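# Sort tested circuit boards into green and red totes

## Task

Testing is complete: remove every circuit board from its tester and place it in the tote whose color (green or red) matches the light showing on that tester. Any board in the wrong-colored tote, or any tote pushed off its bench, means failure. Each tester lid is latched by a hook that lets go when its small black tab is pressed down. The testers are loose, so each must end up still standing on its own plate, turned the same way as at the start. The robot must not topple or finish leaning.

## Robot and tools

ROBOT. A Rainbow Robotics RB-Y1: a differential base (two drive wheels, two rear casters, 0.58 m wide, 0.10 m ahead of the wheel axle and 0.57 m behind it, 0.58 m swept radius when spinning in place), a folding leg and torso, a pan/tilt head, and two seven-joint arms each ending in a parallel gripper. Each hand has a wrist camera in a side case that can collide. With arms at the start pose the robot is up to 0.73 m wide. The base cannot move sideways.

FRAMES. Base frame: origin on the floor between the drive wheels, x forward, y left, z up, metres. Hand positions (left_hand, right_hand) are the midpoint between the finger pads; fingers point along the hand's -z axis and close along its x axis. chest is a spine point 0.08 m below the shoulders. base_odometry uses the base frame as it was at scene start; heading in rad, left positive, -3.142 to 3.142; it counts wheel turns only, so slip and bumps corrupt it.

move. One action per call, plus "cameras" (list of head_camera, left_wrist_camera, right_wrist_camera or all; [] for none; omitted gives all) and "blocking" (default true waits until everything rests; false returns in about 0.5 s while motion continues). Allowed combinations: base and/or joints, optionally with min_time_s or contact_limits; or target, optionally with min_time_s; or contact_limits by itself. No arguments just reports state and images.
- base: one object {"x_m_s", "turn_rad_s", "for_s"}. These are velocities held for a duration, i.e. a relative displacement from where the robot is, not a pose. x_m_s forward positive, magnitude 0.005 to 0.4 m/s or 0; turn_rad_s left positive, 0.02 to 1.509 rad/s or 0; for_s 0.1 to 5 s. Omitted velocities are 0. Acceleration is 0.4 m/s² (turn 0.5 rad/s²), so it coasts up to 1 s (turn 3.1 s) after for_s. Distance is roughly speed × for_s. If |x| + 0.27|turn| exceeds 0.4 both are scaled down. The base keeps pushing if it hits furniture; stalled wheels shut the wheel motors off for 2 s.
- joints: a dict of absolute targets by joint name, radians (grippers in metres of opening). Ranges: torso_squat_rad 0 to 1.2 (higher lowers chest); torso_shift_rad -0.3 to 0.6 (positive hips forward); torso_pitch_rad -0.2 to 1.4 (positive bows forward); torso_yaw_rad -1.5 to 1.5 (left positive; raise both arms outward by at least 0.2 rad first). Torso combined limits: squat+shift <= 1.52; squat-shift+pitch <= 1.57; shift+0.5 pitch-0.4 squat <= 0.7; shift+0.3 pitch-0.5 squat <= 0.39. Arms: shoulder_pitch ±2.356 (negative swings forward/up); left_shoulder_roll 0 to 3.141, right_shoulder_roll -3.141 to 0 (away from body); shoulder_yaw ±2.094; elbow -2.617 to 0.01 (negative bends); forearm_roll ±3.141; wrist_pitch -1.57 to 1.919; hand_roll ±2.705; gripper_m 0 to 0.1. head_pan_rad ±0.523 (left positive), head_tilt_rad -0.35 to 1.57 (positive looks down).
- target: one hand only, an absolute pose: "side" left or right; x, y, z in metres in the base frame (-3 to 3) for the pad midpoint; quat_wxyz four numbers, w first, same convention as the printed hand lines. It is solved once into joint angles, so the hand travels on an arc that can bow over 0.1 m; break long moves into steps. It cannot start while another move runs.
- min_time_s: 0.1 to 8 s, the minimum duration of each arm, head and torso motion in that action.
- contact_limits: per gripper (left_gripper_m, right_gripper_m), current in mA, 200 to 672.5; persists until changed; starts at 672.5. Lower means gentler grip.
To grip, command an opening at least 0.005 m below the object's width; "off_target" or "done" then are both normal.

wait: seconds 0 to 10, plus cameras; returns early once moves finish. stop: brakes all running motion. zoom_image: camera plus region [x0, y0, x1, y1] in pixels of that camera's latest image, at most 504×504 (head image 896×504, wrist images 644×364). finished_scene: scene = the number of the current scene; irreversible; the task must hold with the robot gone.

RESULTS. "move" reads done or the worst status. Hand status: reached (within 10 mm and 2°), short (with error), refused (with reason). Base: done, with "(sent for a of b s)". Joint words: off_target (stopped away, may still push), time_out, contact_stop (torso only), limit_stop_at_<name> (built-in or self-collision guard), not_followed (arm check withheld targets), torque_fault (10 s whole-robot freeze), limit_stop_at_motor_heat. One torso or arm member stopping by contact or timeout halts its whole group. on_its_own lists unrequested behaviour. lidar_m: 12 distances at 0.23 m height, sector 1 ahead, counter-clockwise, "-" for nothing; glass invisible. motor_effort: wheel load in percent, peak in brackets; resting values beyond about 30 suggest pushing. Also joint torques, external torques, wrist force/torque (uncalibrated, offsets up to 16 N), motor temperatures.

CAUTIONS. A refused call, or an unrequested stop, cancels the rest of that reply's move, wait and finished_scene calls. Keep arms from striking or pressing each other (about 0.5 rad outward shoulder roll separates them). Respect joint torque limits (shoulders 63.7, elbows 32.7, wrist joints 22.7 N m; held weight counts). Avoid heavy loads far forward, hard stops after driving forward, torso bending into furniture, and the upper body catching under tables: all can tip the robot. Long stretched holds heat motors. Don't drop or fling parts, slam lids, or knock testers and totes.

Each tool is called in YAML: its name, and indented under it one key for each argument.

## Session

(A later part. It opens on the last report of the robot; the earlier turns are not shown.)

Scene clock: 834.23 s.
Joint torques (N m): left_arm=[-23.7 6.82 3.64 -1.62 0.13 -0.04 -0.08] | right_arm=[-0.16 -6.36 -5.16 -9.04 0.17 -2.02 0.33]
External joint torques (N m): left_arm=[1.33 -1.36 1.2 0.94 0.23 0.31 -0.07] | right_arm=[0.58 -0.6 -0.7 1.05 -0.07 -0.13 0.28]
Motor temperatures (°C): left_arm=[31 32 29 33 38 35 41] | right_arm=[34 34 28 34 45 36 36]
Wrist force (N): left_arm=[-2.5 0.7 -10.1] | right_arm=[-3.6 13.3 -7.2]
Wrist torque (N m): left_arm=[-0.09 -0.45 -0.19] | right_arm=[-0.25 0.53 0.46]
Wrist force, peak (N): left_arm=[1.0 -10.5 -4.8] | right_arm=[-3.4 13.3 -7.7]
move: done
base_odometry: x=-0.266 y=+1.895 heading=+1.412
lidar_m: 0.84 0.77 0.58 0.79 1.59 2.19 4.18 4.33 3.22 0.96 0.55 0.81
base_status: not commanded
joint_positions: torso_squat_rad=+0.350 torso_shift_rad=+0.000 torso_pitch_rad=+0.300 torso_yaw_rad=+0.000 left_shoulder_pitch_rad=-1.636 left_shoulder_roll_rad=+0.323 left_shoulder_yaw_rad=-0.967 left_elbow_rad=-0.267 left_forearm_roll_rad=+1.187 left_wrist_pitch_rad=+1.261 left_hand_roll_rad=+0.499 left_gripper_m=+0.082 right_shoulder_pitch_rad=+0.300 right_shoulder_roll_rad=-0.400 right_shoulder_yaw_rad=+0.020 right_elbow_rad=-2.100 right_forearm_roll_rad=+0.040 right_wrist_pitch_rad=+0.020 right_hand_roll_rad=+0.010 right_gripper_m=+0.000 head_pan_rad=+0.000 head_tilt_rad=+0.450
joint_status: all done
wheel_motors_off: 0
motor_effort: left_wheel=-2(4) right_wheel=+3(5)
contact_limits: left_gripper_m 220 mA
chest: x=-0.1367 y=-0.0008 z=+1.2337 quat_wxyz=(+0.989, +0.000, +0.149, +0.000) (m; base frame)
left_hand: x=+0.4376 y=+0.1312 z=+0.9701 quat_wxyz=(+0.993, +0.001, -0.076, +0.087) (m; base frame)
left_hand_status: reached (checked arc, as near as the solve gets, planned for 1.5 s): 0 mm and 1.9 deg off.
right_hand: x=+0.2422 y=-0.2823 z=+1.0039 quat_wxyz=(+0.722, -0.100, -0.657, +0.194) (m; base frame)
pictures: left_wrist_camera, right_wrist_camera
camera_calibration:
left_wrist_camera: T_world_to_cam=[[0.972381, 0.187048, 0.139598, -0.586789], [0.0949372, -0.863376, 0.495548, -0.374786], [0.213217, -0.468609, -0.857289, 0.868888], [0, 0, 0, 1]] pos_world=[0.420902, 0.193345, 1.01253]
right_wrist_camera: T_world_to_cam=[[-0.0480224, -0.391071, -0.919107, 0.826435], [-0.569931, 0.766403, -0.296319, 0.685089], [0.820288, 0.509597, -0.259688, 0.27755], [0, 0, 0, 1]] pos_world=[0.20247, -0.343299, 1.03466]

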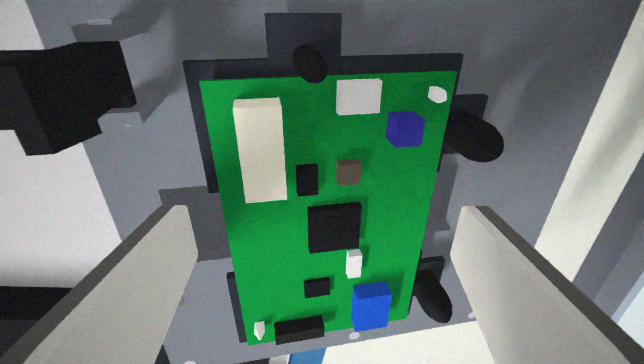

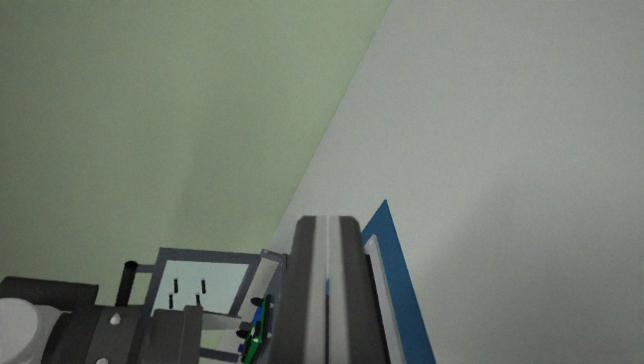

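move:
  target: {"side":"left","x":0.39,"y":0.131,"z":1.03,"quat_wxyz":[0.9943,0.0053,-0.0608,0.087]}
  min_time_s: 1.5
  cameras: []

move:
  base: {"x_m_s":0.1,"for_s":0.6}
  cameras: []

move:
  target: {"side":"left","x":0.378,"y":0.131,"z":0.98,"quat_wxyz":[0.9943,0.0053,-0.0608,0.087]}
  min_time_s: 1.5

Scene clock: 844.90 s.
Joint torques (N m): left_arm=[-21.35 7.99 9.51 -2.87 0.07 -0.08 0.1] | right_arm=[-0.29 -6.64 -5.04 -8.78 0.25 -1.95 0.32]
External joint torques (N m): left_arm=[1.9 -0.19 1.19 -0.22 0.22 0.12 0.11] | right_arm=[0.45 -0.89 -0.58 1.31 0.01 -0.06 0.27]
Motor temperatures (°C): left_arm=[31 32 29 33 38 35 41] | right_arm=[34 34 28 34 45 36 36]
Wrist force (N): left_arm=[-2.6 0.6 -10.2] | right_arm=[-3.3 12.9 -7.5]
Wrist torque (N m): left_arm=[-0.12 -0.46 -0.21] | right_arm=[-0.19 0.58 0.47]
Wrist force, peak (N): left_arm=[-2.9 0.7 -10.9] | right_arm=[-3.2 13.4 -7.7]
move: done
base_odometry: x=-0.266 y=+1.895 heading=+1.412
lidar_m: 0.84 0.77 0.57 0.79 1.58 2.19 4.19 4.33 3.23 0.97 0.55 0.81
base_status: not commanded
joint_positions: torso_squat_rad=+0.350 torso_shift_rad=+0.000 torso_pitch_rad=+0.300 torso_yaw_rad=+0.000 left_shoulder_pitch_rad=-1.514 left_shoulder_roll_rad=+0.660 left_shoulder_yaw_rad=-0.933 left_elbow_rad=-1.084 left_forearm_roll_rad=+1.184 left_wrist_pitch_rad=+1.558 left_hand_roll_rad=+0.904 left_gripper_m=+0.082 right_shoulder_pitch_rad=+0.300 right_shoulder_roll_rad=-0.400 right_shoulder_yaw_rad=+0.020 right_elbow_rad=-2.100 right_forearm_roll_rad=+0.040 right_wrist_pitch_rad=+0.020 right_hand_roll_rad=+0.010 right_gripper_m=+0.000 head_pan_rad=+0.000 head_tilt_rad=+0.450
joint_status: all done
wheel_motors_off: 0
motor_effort: left_wheel=-3(4) right_wheel=+4(5)
contact_limits: left_gripper_m 220 mA
chest: x=-0.1367 y=-0.0007 z=+1.2337 quat_wxyz=(+0.989, +0.000, +0.149, +0.000) (m; base frame)
left_hand: x=+0.3896 y=+0.1308 z=+1.0303 quat_wxyz=(+0.995, +0.005, -0.058, +0.086) (m; base frame)
left_hand_status: reached (checked arc, planned for 1.5 s): 1 mm and 0.3 deg off.
right_hand: x=+0.2423 y=-0.2822 z=+1.0040 quat_wxyz=(+0.722, -0.100, -0.657, +0.194) (m; base frame)
pictures: none
No camera images: "cameras" was empty.

Scene clock: 846.03 s.
Joint torques (N m): left_arm=[-21.94 8.02 9.26 -2.6 -0.14 -0.42 0.1] | right_arm=[-0.29 -6.53 -5.02 -8.87 0.34 -2.05 0.26]
External joint torques (N m): left_arm=[1.3 -0.16 0.94 0.05 0.01 -0.22 0.11] | right_arm=[0.45 -0.78 -0.56 1.21 0.11 -0.16 0.21]
Motor temperatures (°C): left_arm=[31 32 29 33 38 35 41] | right_arm=[34 34 28 34 45 36 36]
Wrist force (N): left_arm=[-2.4 0.6 -10.5] | right_arm=[-3.3 13.1 -7.4]
Wrist torque (N m): left_arm=[-0.12 -0.42 -0.20] | right_arm=[-0.23 0.55 0.47]
Wrist force, peak (N): left_arm=[-6.7 1.2 -9.9] | right_arm=[-3.4 13.3 -7.6]
move: done
base_odometry: x=-0.256 y=+1.954 heading=+1.412
lidar_m: 0.77 0.76 0.56 0.55 1.58 2.20 4.24 4.37 3.23 0.56 0.56 0.81
base_status: done (sent for 0.6 of 0.6 s)
joint_positions: torso_squat_rad=+0.350 torso_shift_rad=+0.000 torso_pitch_rad=+0.300 torso_yaw_rad=+0.000 left_shoulder_pitch_rad=-1.514 left_shoulder_roll_rad=+0.660 left_shoulder_yaw_rad=-0.933 left_elbow_rad=-1.084 left_forearm_roll_rad=+1.184 left_wrist_pitch_rad=+1.558 left_hand_roll_rad=+0.904 left_gripper_m=+0.082 right_shoulder_pitch_rad=+0.300 right_shoulder_roll_rad=-0.400 right_shoulder_yaw_rad=+0.020 right_elbow_rad=-2.100 right_forearm_roll_rad=+0.040 right_wrist_pitch_rad=+0.020 right_hand_roll_rad=+0.010 right_gripper_m=+0.000 head_pan_rad=+0.000 head_tilt_rad=+0.450
joint_status: not commanded
wheel_motors_off: 0
motor_effort: left_wheel=-3(20) right_wheel=-1(23)
contact_limits: left_gripper_m 220 mA
chest: x=-0.1365 y=-0.0007 z=+1.2337 quat_wxyz=(+0.989, +0.000, +0.149, +0.000) (m; base frame)
left_hand: x=+0.3896 y=+0.1308 z=+1.0301 quat_wxyz=(+0.995, +0.005, -0.058, +0.086) (m; base frame)
right_hand: x=+0.2423 y=-0.2822 z=+1.0038 quat_wxyz=(+0.722, -0.100, -0.657, +0.194) (m; base frame)
pictures: none
No camera images: "cameras" was empty.

Scene clock: 847.87 s.
Joint torques (N m): left_arm=[17.24 3.82 -11.19 12.04 -2.31 -4.38 0.44] | right_arm=[-0.57 -6.53 -4.96 -8.96 0.22 -1.93 0.25]
External joint torques (N m): left_arm=[39.91 -4.1 -19.7 14.89 -2.13 -4.15 0.45] | right_arm=[0.28 -0.78 -0.51 1.14 -0.01 -0.04 0.2]
Motor temperatures (°C): left_arm=[31 32 29 33 38 35 41] | right_arm=[34 34 28 34 45 36 36]
Wrist force (N): left_arm=[-43.8 3.6 99.4] | right_arm=[-3.5 13.2 -7.5]
Wrist torque (N m): left_arm=[1.16 -5.51 -0.28] | right_arm=[-0.26 0.54 0.48]
Wrist force, peak (N): left_arm=[-44.6 4.5 101.3] | right_arm=[-3.3 13.3 -7.9]
move: done
base_odometry: x=-0.256 y=+1.954 heading=+1.412
lidar_m: 0.78 0.76 0.54 0.56 1.58 2.19 4.24 4.36 3.23 0.57 0.56 0.81
base_status: not commanded
joint_positions: torso_squat_rad=+0.351 torso_shift_rad=-0.002 torso_pitch_rad=+0.295 torso_yaw_rad=+0.000 left_shoulder_pitch_rad=-1.427 left_shoulder_roll_rad=+0.650 left_shoulder_yaw_rad=-0.964 left_elbow_rad=-1.132 left_forearm_roll_rad=+1.134 left_wrist_pitch_rad=+1.468 left_hand_roll_rad=+0.942 left_gripper_m=+0.082 right_shoulder_pitch_rad=+0.300 right_shoulder_roll_rad=-0.400 right_shoulder_yaw_rad=+0.020 right_elbow_rad=-2.100 right_forearm_roll_rad=+0.040 right_wrist_pitch_rad=+0.020 right_hand_roll_rad=+0.010 right_gripper_m=+0.000 head_pan_rad=+0.000 head_tilt_rad=+0.450
joint_status: all done
wheel_motors_off: 0
motor_effort: left_wheel=+4(7) right_wheel=+11(13)
contact_limits: left_gripper_m 220 mA
chest: x=-0.1395 y=-0.0012 z=+1.2340 quat_wxyz=(+0.989, +0.001, +0.147, +0.000) (m; base frame)
left_hand: x=+0.3790 y=+0.1279 z=+0.9894 quat_wxyz=(+0.994, +0.002, -0.069, +0.085) (m; base frame)
left_hand_status: reached (checked arc, planned for 1.5 s): 10 mm and 1.0 deg off.
right_hand: x=+0.2406 y=-0.2825 z=+1.0059 quat_wxyz=(+0.720, -0.101, -0.659, +0.193) (m; base frame)
pictures: head_camera, left_wrist_camera, right_wrist_camera
camera_calibration:
head_camera: T_world_to_cam=[[0.0222917, -0.998791, 0.0438054, -0.0639054], [-0.647953, -0.0478017, -0.760179, 1.09851], [0.761354, -0.0114382, -0.648236, 0.904685], [0, 0, 0, 1]] pos_world=[0.0244256, -0.000969366, 1.42432]
left_wrist_camera: T_world_to_cam=[[0.974994, 0.18412, 0.124445, -0.517578], [0.1003, -0.864281, 0.492907, -0.380867], [0.198309, -0.4681, -0.861136, 0.905746], [0, 0, 0, 1]] pos_world=[0.363219, 0.1901, 1.03211]
right_wrist_camera: T_world_to_cam=[[-0.0435194, -0.390402, -0.919615, 0.827682], [-0.568579, 0.766555, -0.298517, 0.686777], [0.821477, 0.509882, -0.255334, 0.274947], [0, 0, 0, 1]] pos_world=[0.200644, -0.343513, 1.03637]

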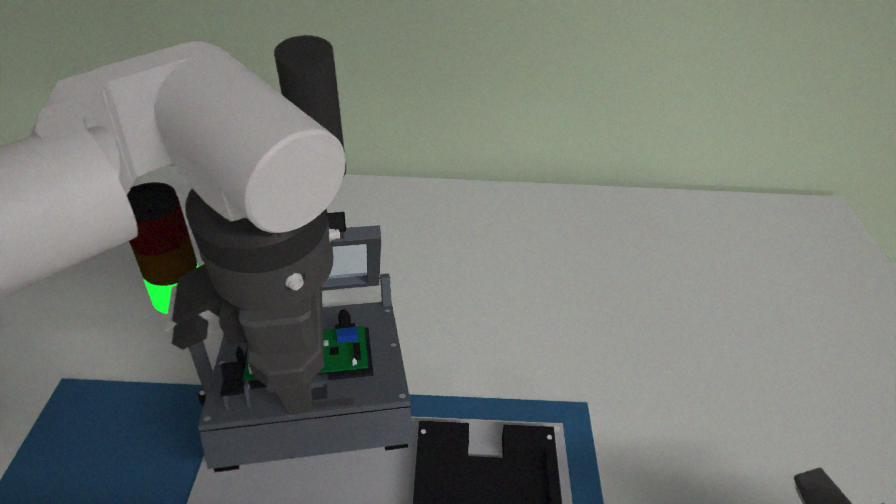

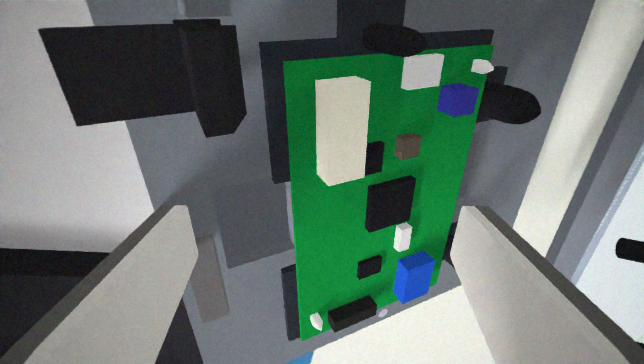

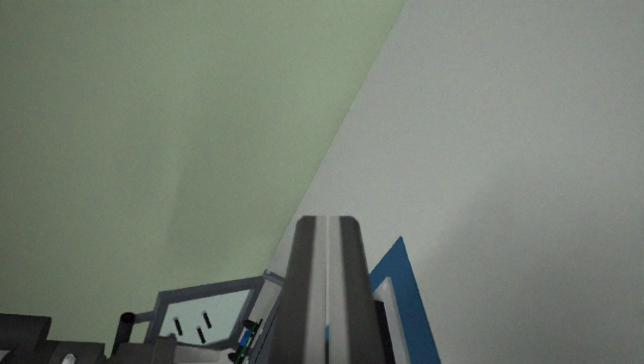

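move:
  target: {"side":"left","x":0.37,"y":0.129,"z":1.035,"quat_wxyz":[0.9943,0.0053,-0.0608,0.087]}

Scene clock: 885.67 s.
Joint torques (N m): left_arm=[-20.49 8.47 8.6 -1.63 -0.08 -0.51 0.22] | right_arm=[-0.56 -6.43 -4.6 -8.85 0.25 -1.85 0.3]
External joint torques (N m): left_arm=[2.01 0.45 -0.39 0.94 0.08 -0.33 0.23] | right_arm=[0.18 -0.68 -0.14 1.23 0.02 0.04 0.25]
Motor temperatures (°C): left_arm=[30 32 30 34 38 35 41] | right_arm=[34 34 28 34 45 36 36]
Wrist force (N): left_arm=[-2.2 0.5 -10.0] | right_arm=[-3.3 13.3 -7.7]
Wrist torque (N m): left_arm=[-0.08 -0.41 -0.19] | right_arm=[-0.25 0.56 0.47]
Wrist force, peak (N): left_arm=[-43.8 4.1 100.0] | right_arm=[-3.2 13.1 -8.4]
move: done
base_odometry: x=-0.256 y=+1.954 heading=+1.412
lidar_m: 0.77 0.77 0.55 0.56 1.58 2.19 4.24 4.36 3.23 0.56 0.55 0.81
base_status: not commanded
joint_positions: torso_squat_rad=+0.350 torso_shift_rad=+0.000 torso_pitch_rad=+0.300 torso_yaw_rad=+0.000 left_shoulder_pitch_rad=-1.479 left_shoulder_roll_rad=+0.708 left_shoulder_yaw_rad=-0.930 left_elbow_rad=-1.228 left_forearm_roll_rad=+1.189 left_wrist_pitch_rad=+1.584 left_hand_roll_rad=+0.986 left_gripper_m=+0.082 right_shoulder_pitch_rad=+0.300 right_shoulder_roll_rad=-0.400 right_shoulder_yaw_rad=+0.020 right_elbow_rad=-2.100 right_forearm_roll_rad=+0.040 right_wrist_pitch_rad=+0.020 right_hand_roll_rad=+0.010 right_gripper_m=+0.000 head_pan_rad=+0.000 head_tilt_rad=+0.450
joint_status: all done
wheel_motors_off: 0
motor_effort: left_wheel=-2(9) right_wheel=+3(17)
contact_limits: left_gripper_m 220 mA
chest: x=-0.1366 y=-0.0007 z=+1.2337 quat_wxyz=(+0.989, +0.000, +0.149, +0.000) (m; base frame)
left_hand: x=+0.3720 y=+0.1291 z=+1.0321 quat_wxyz=(+0.995, +0.005, -0.058, +0.087) (m; base frame)
left_hand_status: reached (checked arc, planned for 0.4 s): 3 mm and 0.3 deg off.
right_hand: x=+0.2422 y=-0.2823 z=+1.0039 quat_wxyz=(+0.722, -0.100, -0.657, +0.194) (m; base frame)
pictures: head_camera, left_wrist_camera, right_wrist_camera
camera_calibration:
head_camera: T_world_to_cam=[[0.0224449, -0.998758, 0.0444803, -0.0643323], [-0.651669, -0.0483565, -0.75696, 1.09566], [0.758171, -0.0119965, -0.651945, 0.906467], [0, 0, 0, 1]] pos_world=[0.0281964, -0.000395552, 1.4232]
left_wrist_camera: T_world_to_cam=[[0.976764, 0.187229, 0.104295, -0.496475], [0.113949, -0.865841, 0.487171, -0.399191], [0.181515, -0.463967, -0.867057, 0.956325], [0, 0, 0, 1]] pos_world=[0.356839, 0.191021, 1.07544]
right_wrist_camera: T_world_to_cam=[[-0.0480724, -0.391187, -0.919055, 0.82636], [-0.569982, 0.766344, -0.296373, 0.685129], [0.82025, 0.509597, -0.259809, 0.277664], [0, 0, 0, 1]] pos_world=[0.202482, -0.34328, 1.03466]

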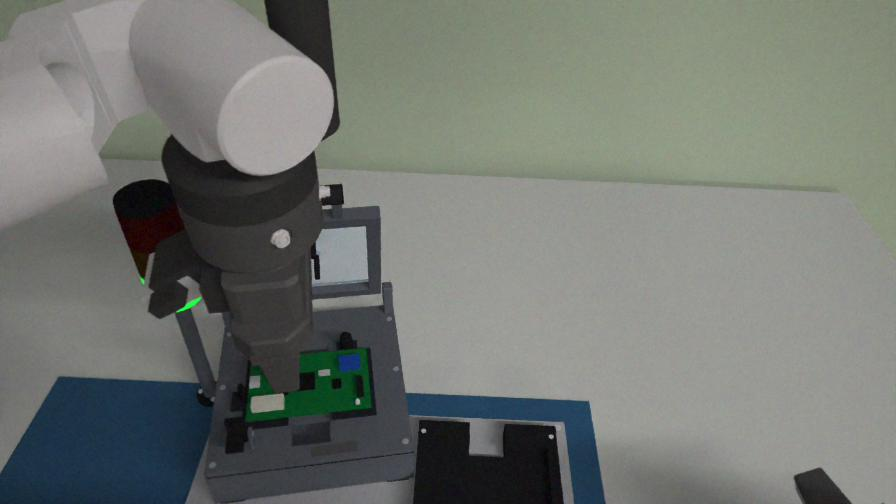

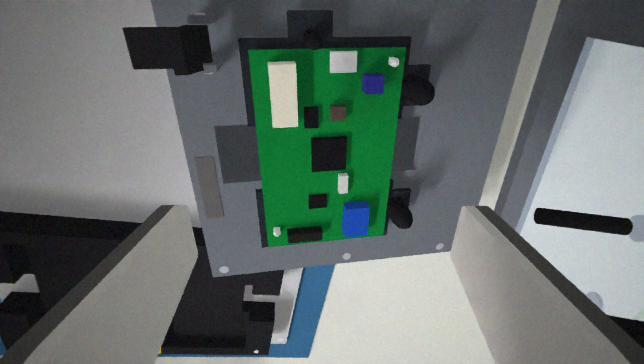

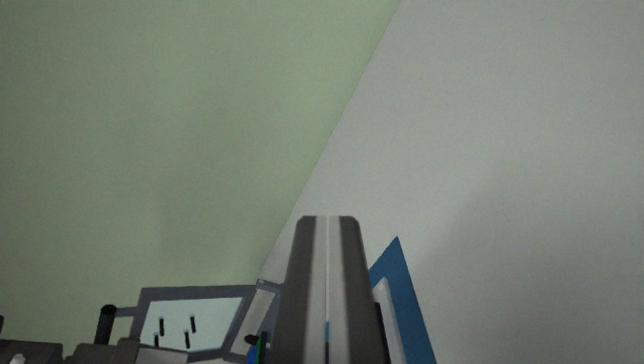

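move:
  target: {"side":"left","x":0.386,"y":0.131,"z":1.0,"quat_wxyz":[0.9943,0.0053,-0.0608,0.087]}
  cameras: ["left_wrist_camera","right_wrist_camera"]

zoom_image:
  camera: "left_wrist_camera"
  region: [140, 0, 500, 364]

Scene clock: 898.53 s.
Joint torques (N m): left_arm=[-9.66 10.29 1.88 4.39 -1.07 0.74 0.47] | right_arm=[-0.46 -5.87 -4.57 -8.87 0.13 -1.99 0.33]
External joint torques (N m): left_arm=[13.32 2.28 -6.46 7.18 -0.91 0.96 0.48] | right_arm=[0.3 -0.12 -0.11 1.22 -0.11 -0.1 0.28]
Motor temperatures (°C): left_arm=[30 32 30 33 38 35 41] | right_arm=[34 34 28 34 45 36 36]
Wrist force (N): left_arm=[-13.0 -9.1 15.0] | right_arm=[-3.2 13.2 -7.6]
Wrist torque (N m): left_arm=[0.43 -2.36 -0.74] | right_arm=[-0.26 0.56 0.48]
Wrist force, peak (N): left_arm=[-19.4 -13.9 57.0] | right_arm=[-3.5 13.4 -7.8]
move: done
base_odometry: x=-0.256 y=+1.954 heading=+1.412
lidar_m: 0.77 0.77 0.55 0.56 1.58 2.19 4.24 4.36 3.23 0.57 0.55 0.80
base_status: not commanded
joint_positions: torso_squat_rad=+0.350 torso_shift_rad=-0.001 torso_pitch_rad=+0.299 torso_yaw_rad=+0.000 left_shoulder_pitch_rad=-1.463 left_shoulder_roll_rad=+0.647 left_shoulder_yaw_rad=-0.952 left_elbow_rad=-1.096 left_forearm_roll_rad=+1.152 left_wrist_pitch_rad=+1.498 left_hand_roll_rad=+0.918 left_gripper_m=+0.082 right_shoulder_pitch_rad=+0.300 right_shoulder_roll_rad=-0.400 right_shoulder_yaw_rad=+0.020 right_elbow_rad=-2.100 right_forearm_roll_rad=+0.040 right_wrist_pitch_rad=+0.020 right_hand_roll_rad=+0.010 right_gripper_m=+0.000 head_pan_rad=+0.000 head_tilt_rad=+0.450
joint_status: all done
wheel_motors_off: 0
motor_effort: left_wheel=-3(9) right_wheel=+7(11)
contact_limits: left_gripper_m 220 mA
chest: x=-0.1373 y=-0.0010 z=+1.2338 quat_wxyz=(+0.989, +0.001, +0.149, +0.000) (m; base frame)
left_hand: x=+0.3861 y=+0.1291 z=+1.0028 quat_wxyz=(+0.994, +0.004, -0.064, +0.086) (m; base frame)
left_hand_status: reached (checked arc, planned for 0.4 s): 3 mm and 0.4 deg off.
right_hand: x=+0.2418 y=-0.2825 z=+1.0044 quat_wxyz=(+0.721, -0.100, -0.657, +0.193) (m; base frame)
pictures: left_wrist_camera, right_wrist_camera
camera_calibration:
left_wrist_camera: T_world_to_cam=[[0.975939, 0.18518, 0.11511, -0.51747], [0.106374, -0.865206, 0.490003, -0.386503], [0.190333, -0.465968, -0.864087, 0.922176], [0, 0, 0, 1]] pos_world=[0.370613, 0.191125, 1.04579]
right_wrist_camera: T_world_to_cam=[[-0.0469514, -0.390904, -0.919233, 0.826653], [-0.569473, 0.766527, -0.296879, 0.685641], [0.820668, 0.50954, -0.258599, 0.276967], [0, 0, 0, 1]] pos_world=[0.201968, -0.343546, 1.03506]

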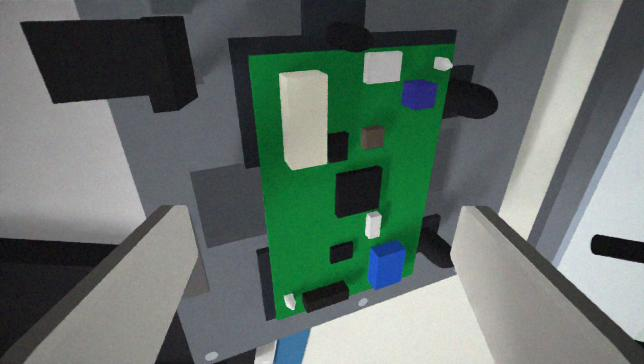

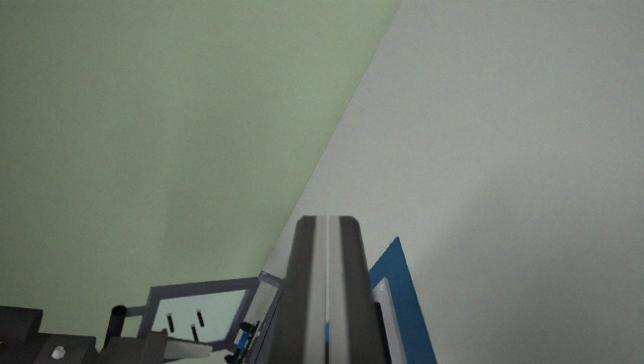

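Scaled by 1.385 from the camera's 644x364 image, which has a finer 920x520 frame.

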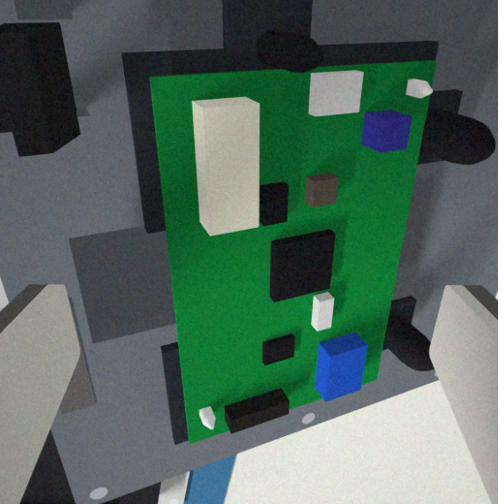

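move:
  target: {"side":"left","x":0.33,"y":0.135,"z":1.07,"quat_wxyz":[0.9943,0.0053,-0.0608,0.087]}

move:
  target: {"side":"left","x":0.18,"y":0.3,"z":1.1,"quat_wxyz":[0.9943,0.0053,-0.0608,0.087]}

zoom_image:
  camera: "head_camera"
  region: [80, 120, 500, 504]

zoom_image:
  camera: "right_wrist_camera"
  region: [0, 180, 330, 364]

Scene clock: 926.87 s.
Joint torques (N m): left_arm=[-18.87 7.86 10.31 -1.89 0 -0.16 0.04] | right_arm=[-0.69 -5.85 -4.7 -8.95 0.28 -2.02 0.23]
External joint torques (N m): left_arm=[1.84 -0.01 0.37 0.13 0.17 -0.01 0.05] | right_arm=[0.04 -0.09 -0.24 1.13 0.05 -0.13 0.19]
Motor temperatures (°C): left_arm=[30 32 30 33 38 35 41] | right_arm=[34 34 28 34 45 36 36]
Wrist force (N): left_arm=[-2.6 0.8 -10.2] | right_arm=[-3.3 13.1 -7.7]
Wrist torque (N m): left_arm=[-0.12 -0.44 -0.22] | right_arm=[-0.25 0.58 0.46]
Wrist force, peak (N): left_arm=[-10.2 -33.1 -17.4] | right_arm=[-3.7 13.7 -7.3]
move: done
base_odometry: x=-0.256 y=+1.954 heading=+1.412
lidar_m: 0.78 0.77 0.55 0.55 1.58 2.18 4.25 4.36 3.23 0.56 0.56 0.81
base_status: not commanded
joint_positions: torso_squat_rad=+0.350 torso_shift_rad=+0.000 torso_pitch_rad=+0.300 torso_yaw_rad=+0.000 left_shoulder_pitch_rad=-1.453 left_shoulder_roll_rad=+0.842 left_shoulder_yaw_rad=-0.883 left_elbow_rad=-1.537 left_forearm_roll_rad=+1.253 left_wrist_pitch_rad=+1.692 left_hand_roll_rad=+1.148 left_gripper_m=+0.082 right_shoulder_pitch_rad=+0.300 right_shoulder_roll_rad=-0.400 right_shoulder_yaw_rad=+0.020 right_elbow_rad=-2.100 right_forearm_roll_rad=+0.040 right_wrist_pitch_rad=+0.020 right_hand_roll_rad=+0.010 right_gripper_m=+0.000 head_pan_rad=+0.000 head_tilt_rad=+0.450
joint_status: all done
wheel_motors_off: 0
motor_effort: left_wheel=-3(14) right_wheel=+6(11)
contact_limits: left_gripper_m 220 mA
chest: x=-0.1366 y=-0.0007 z=+1.2337 quat_wxyz=(+0.989, +0.000, +0.149, +0.000) (m; base frame)
left_hand: x=+0.3305 y=+0.1352 z=+1.0693 quat_wxyz=(+0.994, +0.005, -0.060, +0.087) (m; base frame)
left_hand_status: reached (checked arc, planned for 0.8 s): 1 mm and 0.1 deg off.
right_hand: x=+0.2422 y=-0.2823 z=+1.0039 quat_wxyz=(+0.722, -0.100, -0.657, +0.194) (m; base frame)
pictures: head_camera, left_wrist_camera, right_wrist_camera
camera_calibration:
head_camera: T_world_to_cam=[[0.0224028, -0.998758, 0.0444979, -0.0643582], [-0.651711, -0.0483418, -0.756925, 1.09563], [0.758137, -0.0120425, -0.651985, 0.906489], [0, 0, 0, 1]] pos_world=[0.0282322, -0.000397232, 1.42319]
left_wrist_camera: T_world_to_cam=[[0.97642, 0.187508, 0.106979, -0.463765], [0.112959, -0.866068, 0.486998, -0.406764], [0.183967, -0.463431, -0.866827, 0.997814], [0, 0, 0, 1]] pos_world=[0.315213, 0.197092, 1.11264]
right_wrist_camera: T_world_to_cam=[[-0.0481459, -0.391336, -0.918988, 0.826232], [-0.569986, 0.766308, -0.296458, 0.685241], [0.820242, 0.509537, -0.259951, 0.277818], [0, 0, 0, 1]] pos_world=[0.20248, -0.34333, 1.03466]

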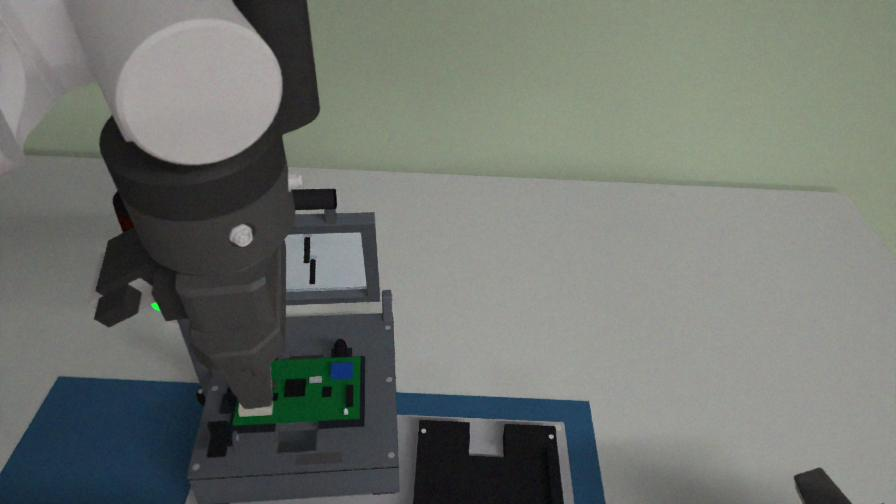

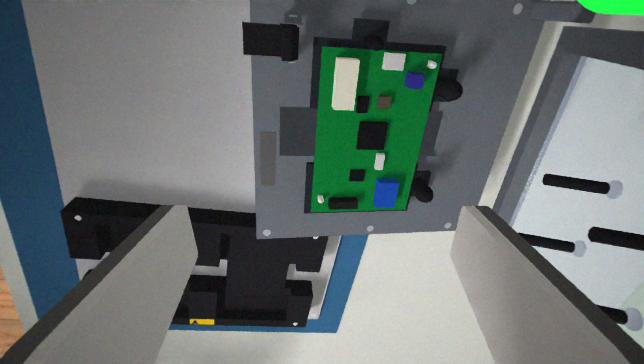

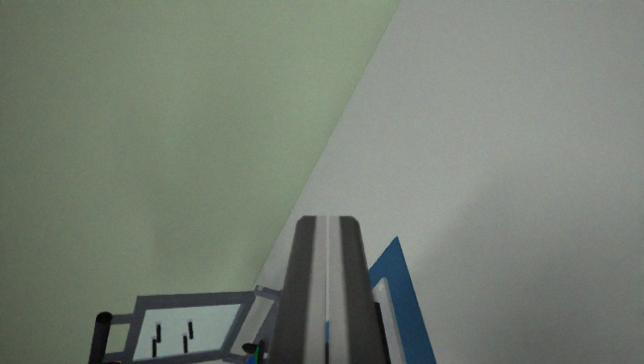

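Scene clock: 928.43 s.
Joint torques (N m): left_arm=[-8.62 11.82 9.88 1.32 -0.1 -0.28 -0.1] | right_arm=[-0.66 -5.87 -4.47 -8.88 0.29 -1.94 0.29]
External joint torques (N m): left_arm=[1.19 0.04 0.88 0.01 0.08 -0.12 -0.1] | right_arm=[0.08 -0.11 -0.01 1.21 0.05 -0.05 0.24]
Motor temperatures (°C): left_arm=[30 32 30 33 38 35 41] | right_arm=[34 34 28 34 45 36 36]
Wrist force (N): left_arm=[-2.3 0.5 -10.1] | right_arm=[-3.4 13.1 -7.2]
Wrist torque (N m): left_arm=[-0.09 -0.43 -0.25] | right_arm=[-0.23 0.57 0.46]
Wrist force, peak (N): left_arm=[-2.3 1.1 -10.8] | right_arm=[-3.3 13.3 -7.5]
move: done
base_odometry: x=-0.256 y=+1.954 heading=+1.412
lidar_m: 0.77 0.76 0.56 0.55 1.58 2.19 4.24 4.37 3.23 0.56 0.56 0.80
base_status: not commanded
joint_positions: torso_squat_rad=+0.350 torso_shift_rad=+0.000 torso_pitch_rad=+0.300 torso_yaw_rad=+0.000 left_shoulder_pitch_rad=-0.939 left_shoulder_roll_rad=+1.746 left_shoulder_yaw_rad=-0.620 left_elbow_rad=-2.291 left_forearm_roll_rad=+1.587 left_wrist_pitch_rad=+1.372 left_hand_roll_rad=+1.112 left_gripper_m=+0.082 right_shoulder_pitch_rad=+0.300 right_shoulder_roll_rad=-0.400 right_shoulder_yaw_rad=+0.020 right_elbow_rad=-2.100 right_forearm_roll_rad=+0.040 right_wrist_pitch_rad=+0.020 right_hand_roll_rad=+0.010 right_gripper_m=+0.000 head_pan_rad=+0.000 head_tilt_rad=+0.450
joint_status: all done
wheel_motors_off: 0
motor_effort: left_wheel=-3(5) right_wheel=+3(7)
contact_limits: left_gripper_m 220 mA
chest: x=-0.1366 y=-0.0007 z=+1.2337 quat_wxyz=(+0.989, +0.000, +0.149, +0.000) (m; base frame)
left_hand: x=+0.1800 y=+0.3000 z=+1.1001 quat_wxyz=(+0.994, +0.006, -0.061, +0.087) (m; base frame)
left_hand_status: reached (checked arc, planned for 1.2 s): 0 mm and 0.1 deg off.
right_hand: x=+0.2423 y=-0.2823 z=+1.0039 quat_wxyz=(+0.722, -0.100, -0.657, +0.194) (m; base frame)
pictures: head_camera, left_wrist_camera, right_wrist_camera
camera_calibration:
head_camera: T_world_to_cam=[[0.022449, -0.998758, 0.0444844, -0.0643359], [-0.651712, -0.0483617, -0.756924, 1.09562], [0.758135, -0.0119988, -0.651988, 0.906494], [0, 0, 0, 1]] pos_world=[0.0282298, -0.000393028, 1.42319]
left_wrist_camera: T_world_to_cam=[[0.976045, 0.188053, 0.109422, -0.35386], [0.112456, -0.86658, 0.486203, -0.26089], [0.186255, -0.46225, -0.866968, 1.12788], [0, 0, 0, 1]] pos_world=[0.164648, 0.361827, 1.1434]
right_wrist_camera: T_world_to_cam=[[-0.0481278, -0.391325, -0.918993, 0.826241], [-0.570024, 0.766285, -0.296446, 0.68522], [0.820217, 0.509581, -0.259944, 0.27781], [0, 0, 0, 1]] pos_world=[0.202492, -0.343312, 1.03466]

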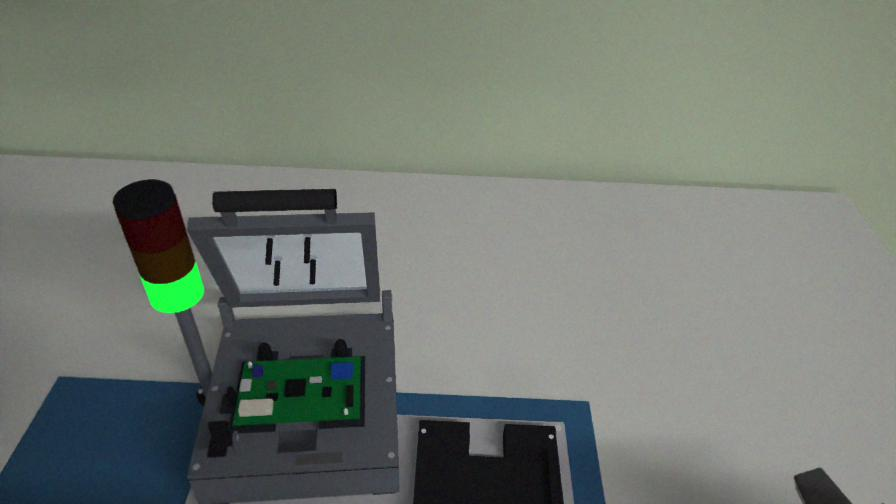

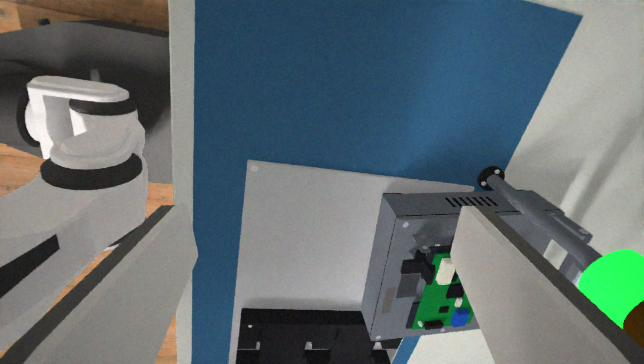

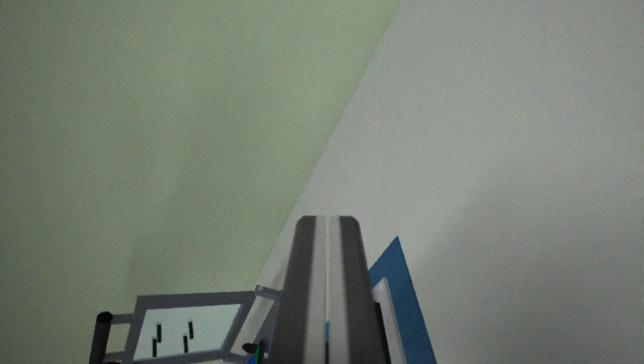

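Scaled by 1.200 from the camera's 896x504 image, which has a finer 1280x720 frame.

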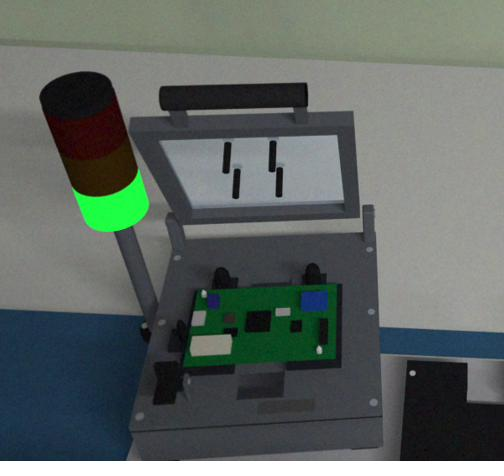

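Scaled by 1.527 from the camera's 644x364 image, which has a finer 1265x715 frame.

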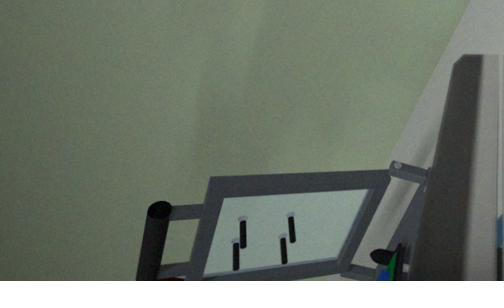

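move:
  target: {"side":"left","x":0.25,"y":0.10,"z":1.1,"quat_wxyz":[0.9373,0.341,0.025,0.0688]}

move:
  target: {"side":"left","x":0.35,"y":0.063,"z":1.03,"quat_wxyz":[0.9373,0.341,0.025,0.0688]}

Scene clock: 969.83 s.
Joint torques (N m): left_arm=[-19.09 7.74 6.32 3.34 0.01 1.08 0.12] | right_arm=[-0.75 -5.96 -4.38 -8.78 0.2 -1.91 0.27]
External joint torques (N m): left_arm=[1.94 -0.55 -0.95 0.54 0.22 -0.12 0.11] | right_arm=[-0.01 -0.2 0.08 1.31 -0.03 -0.01 0.22]
Motor temperatures (°C): left_arm=[29 32 30 33 38 35 41] | right_arm=[34 34 28 34 45 36 36]
Wrist force (N): left_arm=[-2.0 -3.1 -8.9] | right_arm=[-3.4 13.4 -7.3]
Wrist torque (N m): left_arm=[0.11 -0.40 -0.24] | right_arm=[-0.26 0.54 0.48]
Wrist force, peak (N): left_arm=[-2.2 0.9 -10.5] | right_arm=[-3.4 13.4 -7.7]
move: done
base_odometry: x=-0.256 y=+1.954 heading=+1.412
lidar_m: 0.77 0.77 0.55 0.56 1.58 2.18 4.24 4.36 3.23 0.56 0.56 0.81
base_status: not commanded
joint_positions: torso_squat_rad=+0.350 torso_shift_rad=+0.000 torso_pitch_rad=+0.300 torso_yaw_rad=+0.000 left_shoulder_pitch_rad=-2.060 left_shoulder_roll_rad=+0.451 left_shoulder_yaw_rad=-1.681 left_elbow_rad=-1.247 left_forearm_roll_rad=+1.764 left_wrist_pitch_rad=+1.919 left_hand_roll_rad=+1.358 left_gripper_m=+0.082 right_shoulder_pitch_rad=+0.300 right_shoulder_roll_rad=-0.400 right_shoulder_yaw_rad=+0.020 right_elbow_rad=-2.100 right_forearm_roll_rad=+0.040 right_wrist_pitch_rad=+0.020 right_hand_roll_rad=+0.010 right_gripper_m=+0.000 head_pan_rad=+0.000 head_tilt_rad=+0.450
joint_status: all done
wheel_motors_off: 0
motor_effort: left_wheel=-4(5) right_wheel=+4(5)
contact_limits: left_gripper_m 220 mA
chest: x=-0.1366 y=-0.0007 z=+1.2337 quat_wxyz=(+0.989, +0.000, +0.149, +0.000) (m; base frame)
left_hand: x=+0.2501 y=+0.0999 z=+1.1002 quat_wxyz=(+0.938, +0.340, +0.024, +0.069) (m; base frame)
left_hand_status: reached (checked arc, planned for 1.6 s): 0 mm and 0.2 deg off.
right_hand: x=+0.2422 y=-0.2823 z=+1.0039 quat_wxyz=(+0.722, -0.100, -0.657, +0.194) (m; base frame)
pictures: head_camera, left_wrist_camera, right_wrist_camera
camera_calibration:
head_camera: T_world_to_cam=[[0.0224062, -0.998759, 0.0444693, -0.0643347], [-0.651714, -0.0483222, -0.756924, 1.09563], [0.758133, -0.0120215, -0.651989, 0.906491], [0, 0, 0, 1]] pos_world=[0.0282351, -0.000414471, 1.42319]
left_wrist_camera: T_world_to_cam=[[0.986293, 0.16499, 0.00208099, -0.266779], [0.162542, -0.969332, -0.184325, 0.293215], [-0.0283947, 0.182137, -0.982863, 1.13933], [0, 0, 0, 1]] pos_world=[0.247813, 0.120726, 1.1744]
right_wrist_camera: T_world_to_cam=[[-0.0481428, -0.391308, -0.919, 0.826241], [-0.569993, 0.766312, -0.296435, 0.685221], [0.820238, 0.509552, -0.259935, 0.277805], [0, 0, 0, 1]] pos_world=[0.202482, -0.343334, 1.03465]

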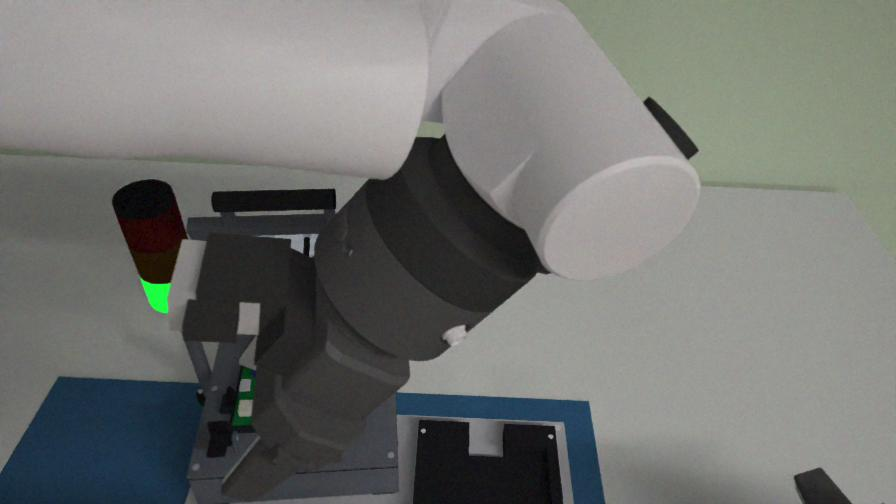

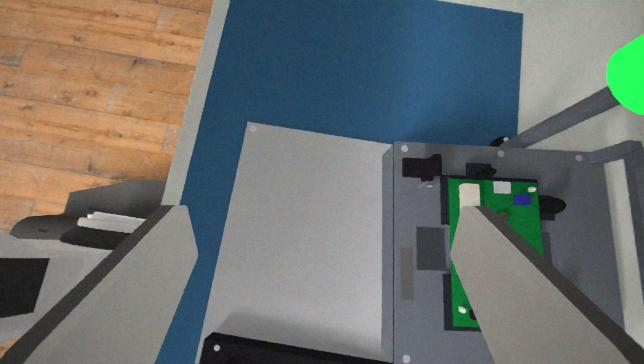

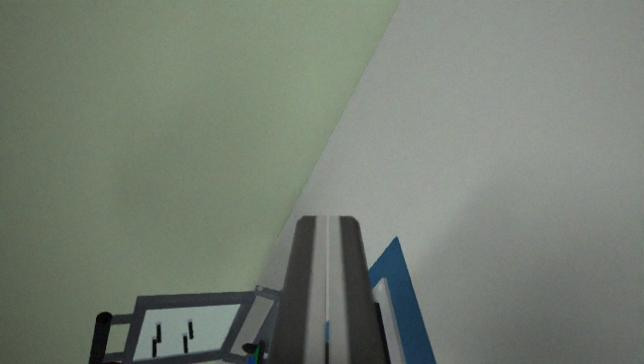

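Scene clock: 970.13 s.
Joint torques (N m): left_arm=[-18.99 8.16 6.27 3.33 0.09 1.06 0.06] | right_arm=[-0.59 -5.65 -4.43 -8.89 0.26 -1.98 0.28]
External joint torques (N m): left_arm=[2.04 -0.13 -1 0.53 0.3 -0.14 0.05] | right_arm=[0.15 0.11 0.03 1.19 0.02 -0.09 0.24]
Motor temperatures (°C): left_arm=[29 32 30 33 38 35 41] | right_arm=[34 34 28 34 45 36 36]
Wrist force (N): left_arm=[-1.9 -2.8 -8.8] | right_arm=[-3.4 13.1 -7.4]
Wrist torque (N m): left_arm=[0.09 -0.41 -0.25] | right_arm=[-0.22 0.54 0.47]
Wrist force, peak (N): left_arm=[-2.1 -2.7 -9.1] | right_arm=[-3.5 13.2 -7.8]
move: refused
base_odometry: x=-0.256 y=+1.954 heading=+1.412
lidar_m: 0.78 0.76 0.55 0.56 1.58 2.18 4.24 4.37 3.22 0.57 0.56 0.81
base_status: not commanded
joint_positions: torso_squat_rad=+0.350 torso_shift_rad=+0.000 torso_pitch_rad=+0.300 torso_yaw_rad=+0.000 left_shoulder_pitch_rad=-2.060 left_shoulder_roll_rad=+0.451 left_shoulder_yaw_rad=-1.681 left_elbow_rad=-1.247 left_forearm_roll_rad=+1.764 left_wrist_pitch_rad=+1.919 left_hand_roll_rad=+1.358 left_gripper_m=+0.082 right_shoulder_pitch_rad=+0.300 right_shoulder_roll_rad=-0.400 right_shoulder_yaw_rad=+0.020 right_elbow_rad=-2.100 right_forearm_roll_rad=+0.040 right_wrist_pitch_rad=+0.020 right_hand_roll_rad=+0.010 right_gripper_m=+0.000 head_pan_rad=+0.000 head_tilt_rad=+0.450
joint_status: not commanded
wheel_motors_off: 0
motor_effort: left_wheel=-2(4) right_wheel=+4(5)
contact_limits: left_gripper_m 220 mA
chest: x=-0.1366 y=-0.0007 z=+1.2337 quat_wxyz=(+0.989, +0.000, +0.149, +0.000) (m; base frame)
left_hand: x=+0.2501 y=+0.0999 z=+1.1002 quat_wxyz=(+0.938, +0.340, +0.024, +0.069) (m; base frame)
left_hand_status: refused: the posture found for that pose stands 9 mm from the chest (limit 10 mm). Nothing moved. The solve starts from where the arm stands: from another posture it may find a clear one.
right_hand: x=+0.2422 y=-0.2823 z=+1.0039 quat_wxyz=(+0.722, -0.100, -0.657, +0.194) (m; base frame)
pictures: head_camera, left_wrist_camera, right_wrist_camera
camera_calibration:
head_camera: T_world_to_cam=[[0.0224062, -0.998759, 0.0444694, -0.0643348], [-0.651714, -0.0483223, -0.756924, 1.09563], [0.758134, -0.0120215, -0.651988, 0.906491], [0, 0, 0, 1]] pos_world=[0.028235, -0.000414332, 1.42319]
left_wrist_camera: T_world_to_cam=[[0.986293, 0.16499, 0.00208138, -0.26678], [0.162542, -0.969332, -0.184325, 0.293216], [-0.0283944, 0.182137, -0.982863, 1.13932], [0, 0, 0, 1]] pos_world=[0.247813, 0.120726, 1.1744]
right_wrist_camera: T_world_to_cam=[[-0.0481427, -0.391308, -0.918999, 0.826241], [-0.569993, 0.766312, -0.296435, 0.685221], [0.820238, 0.509552, -0.259935, 0.277805], [0, 0, 0, 1]] pos_world=[0.202482, -0.343334, 1.03465]

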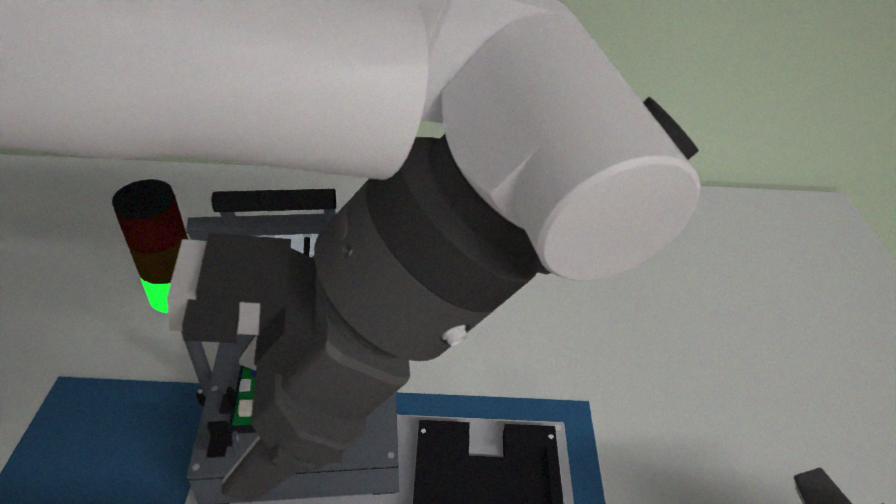

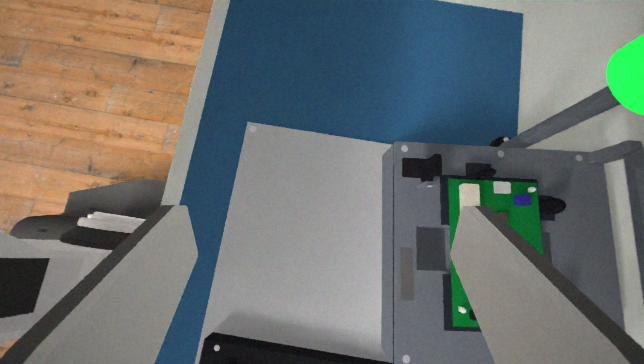

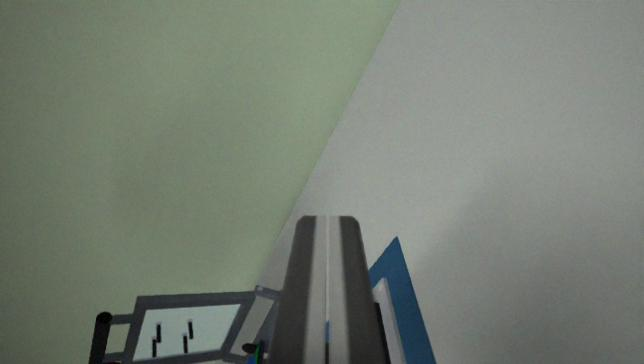

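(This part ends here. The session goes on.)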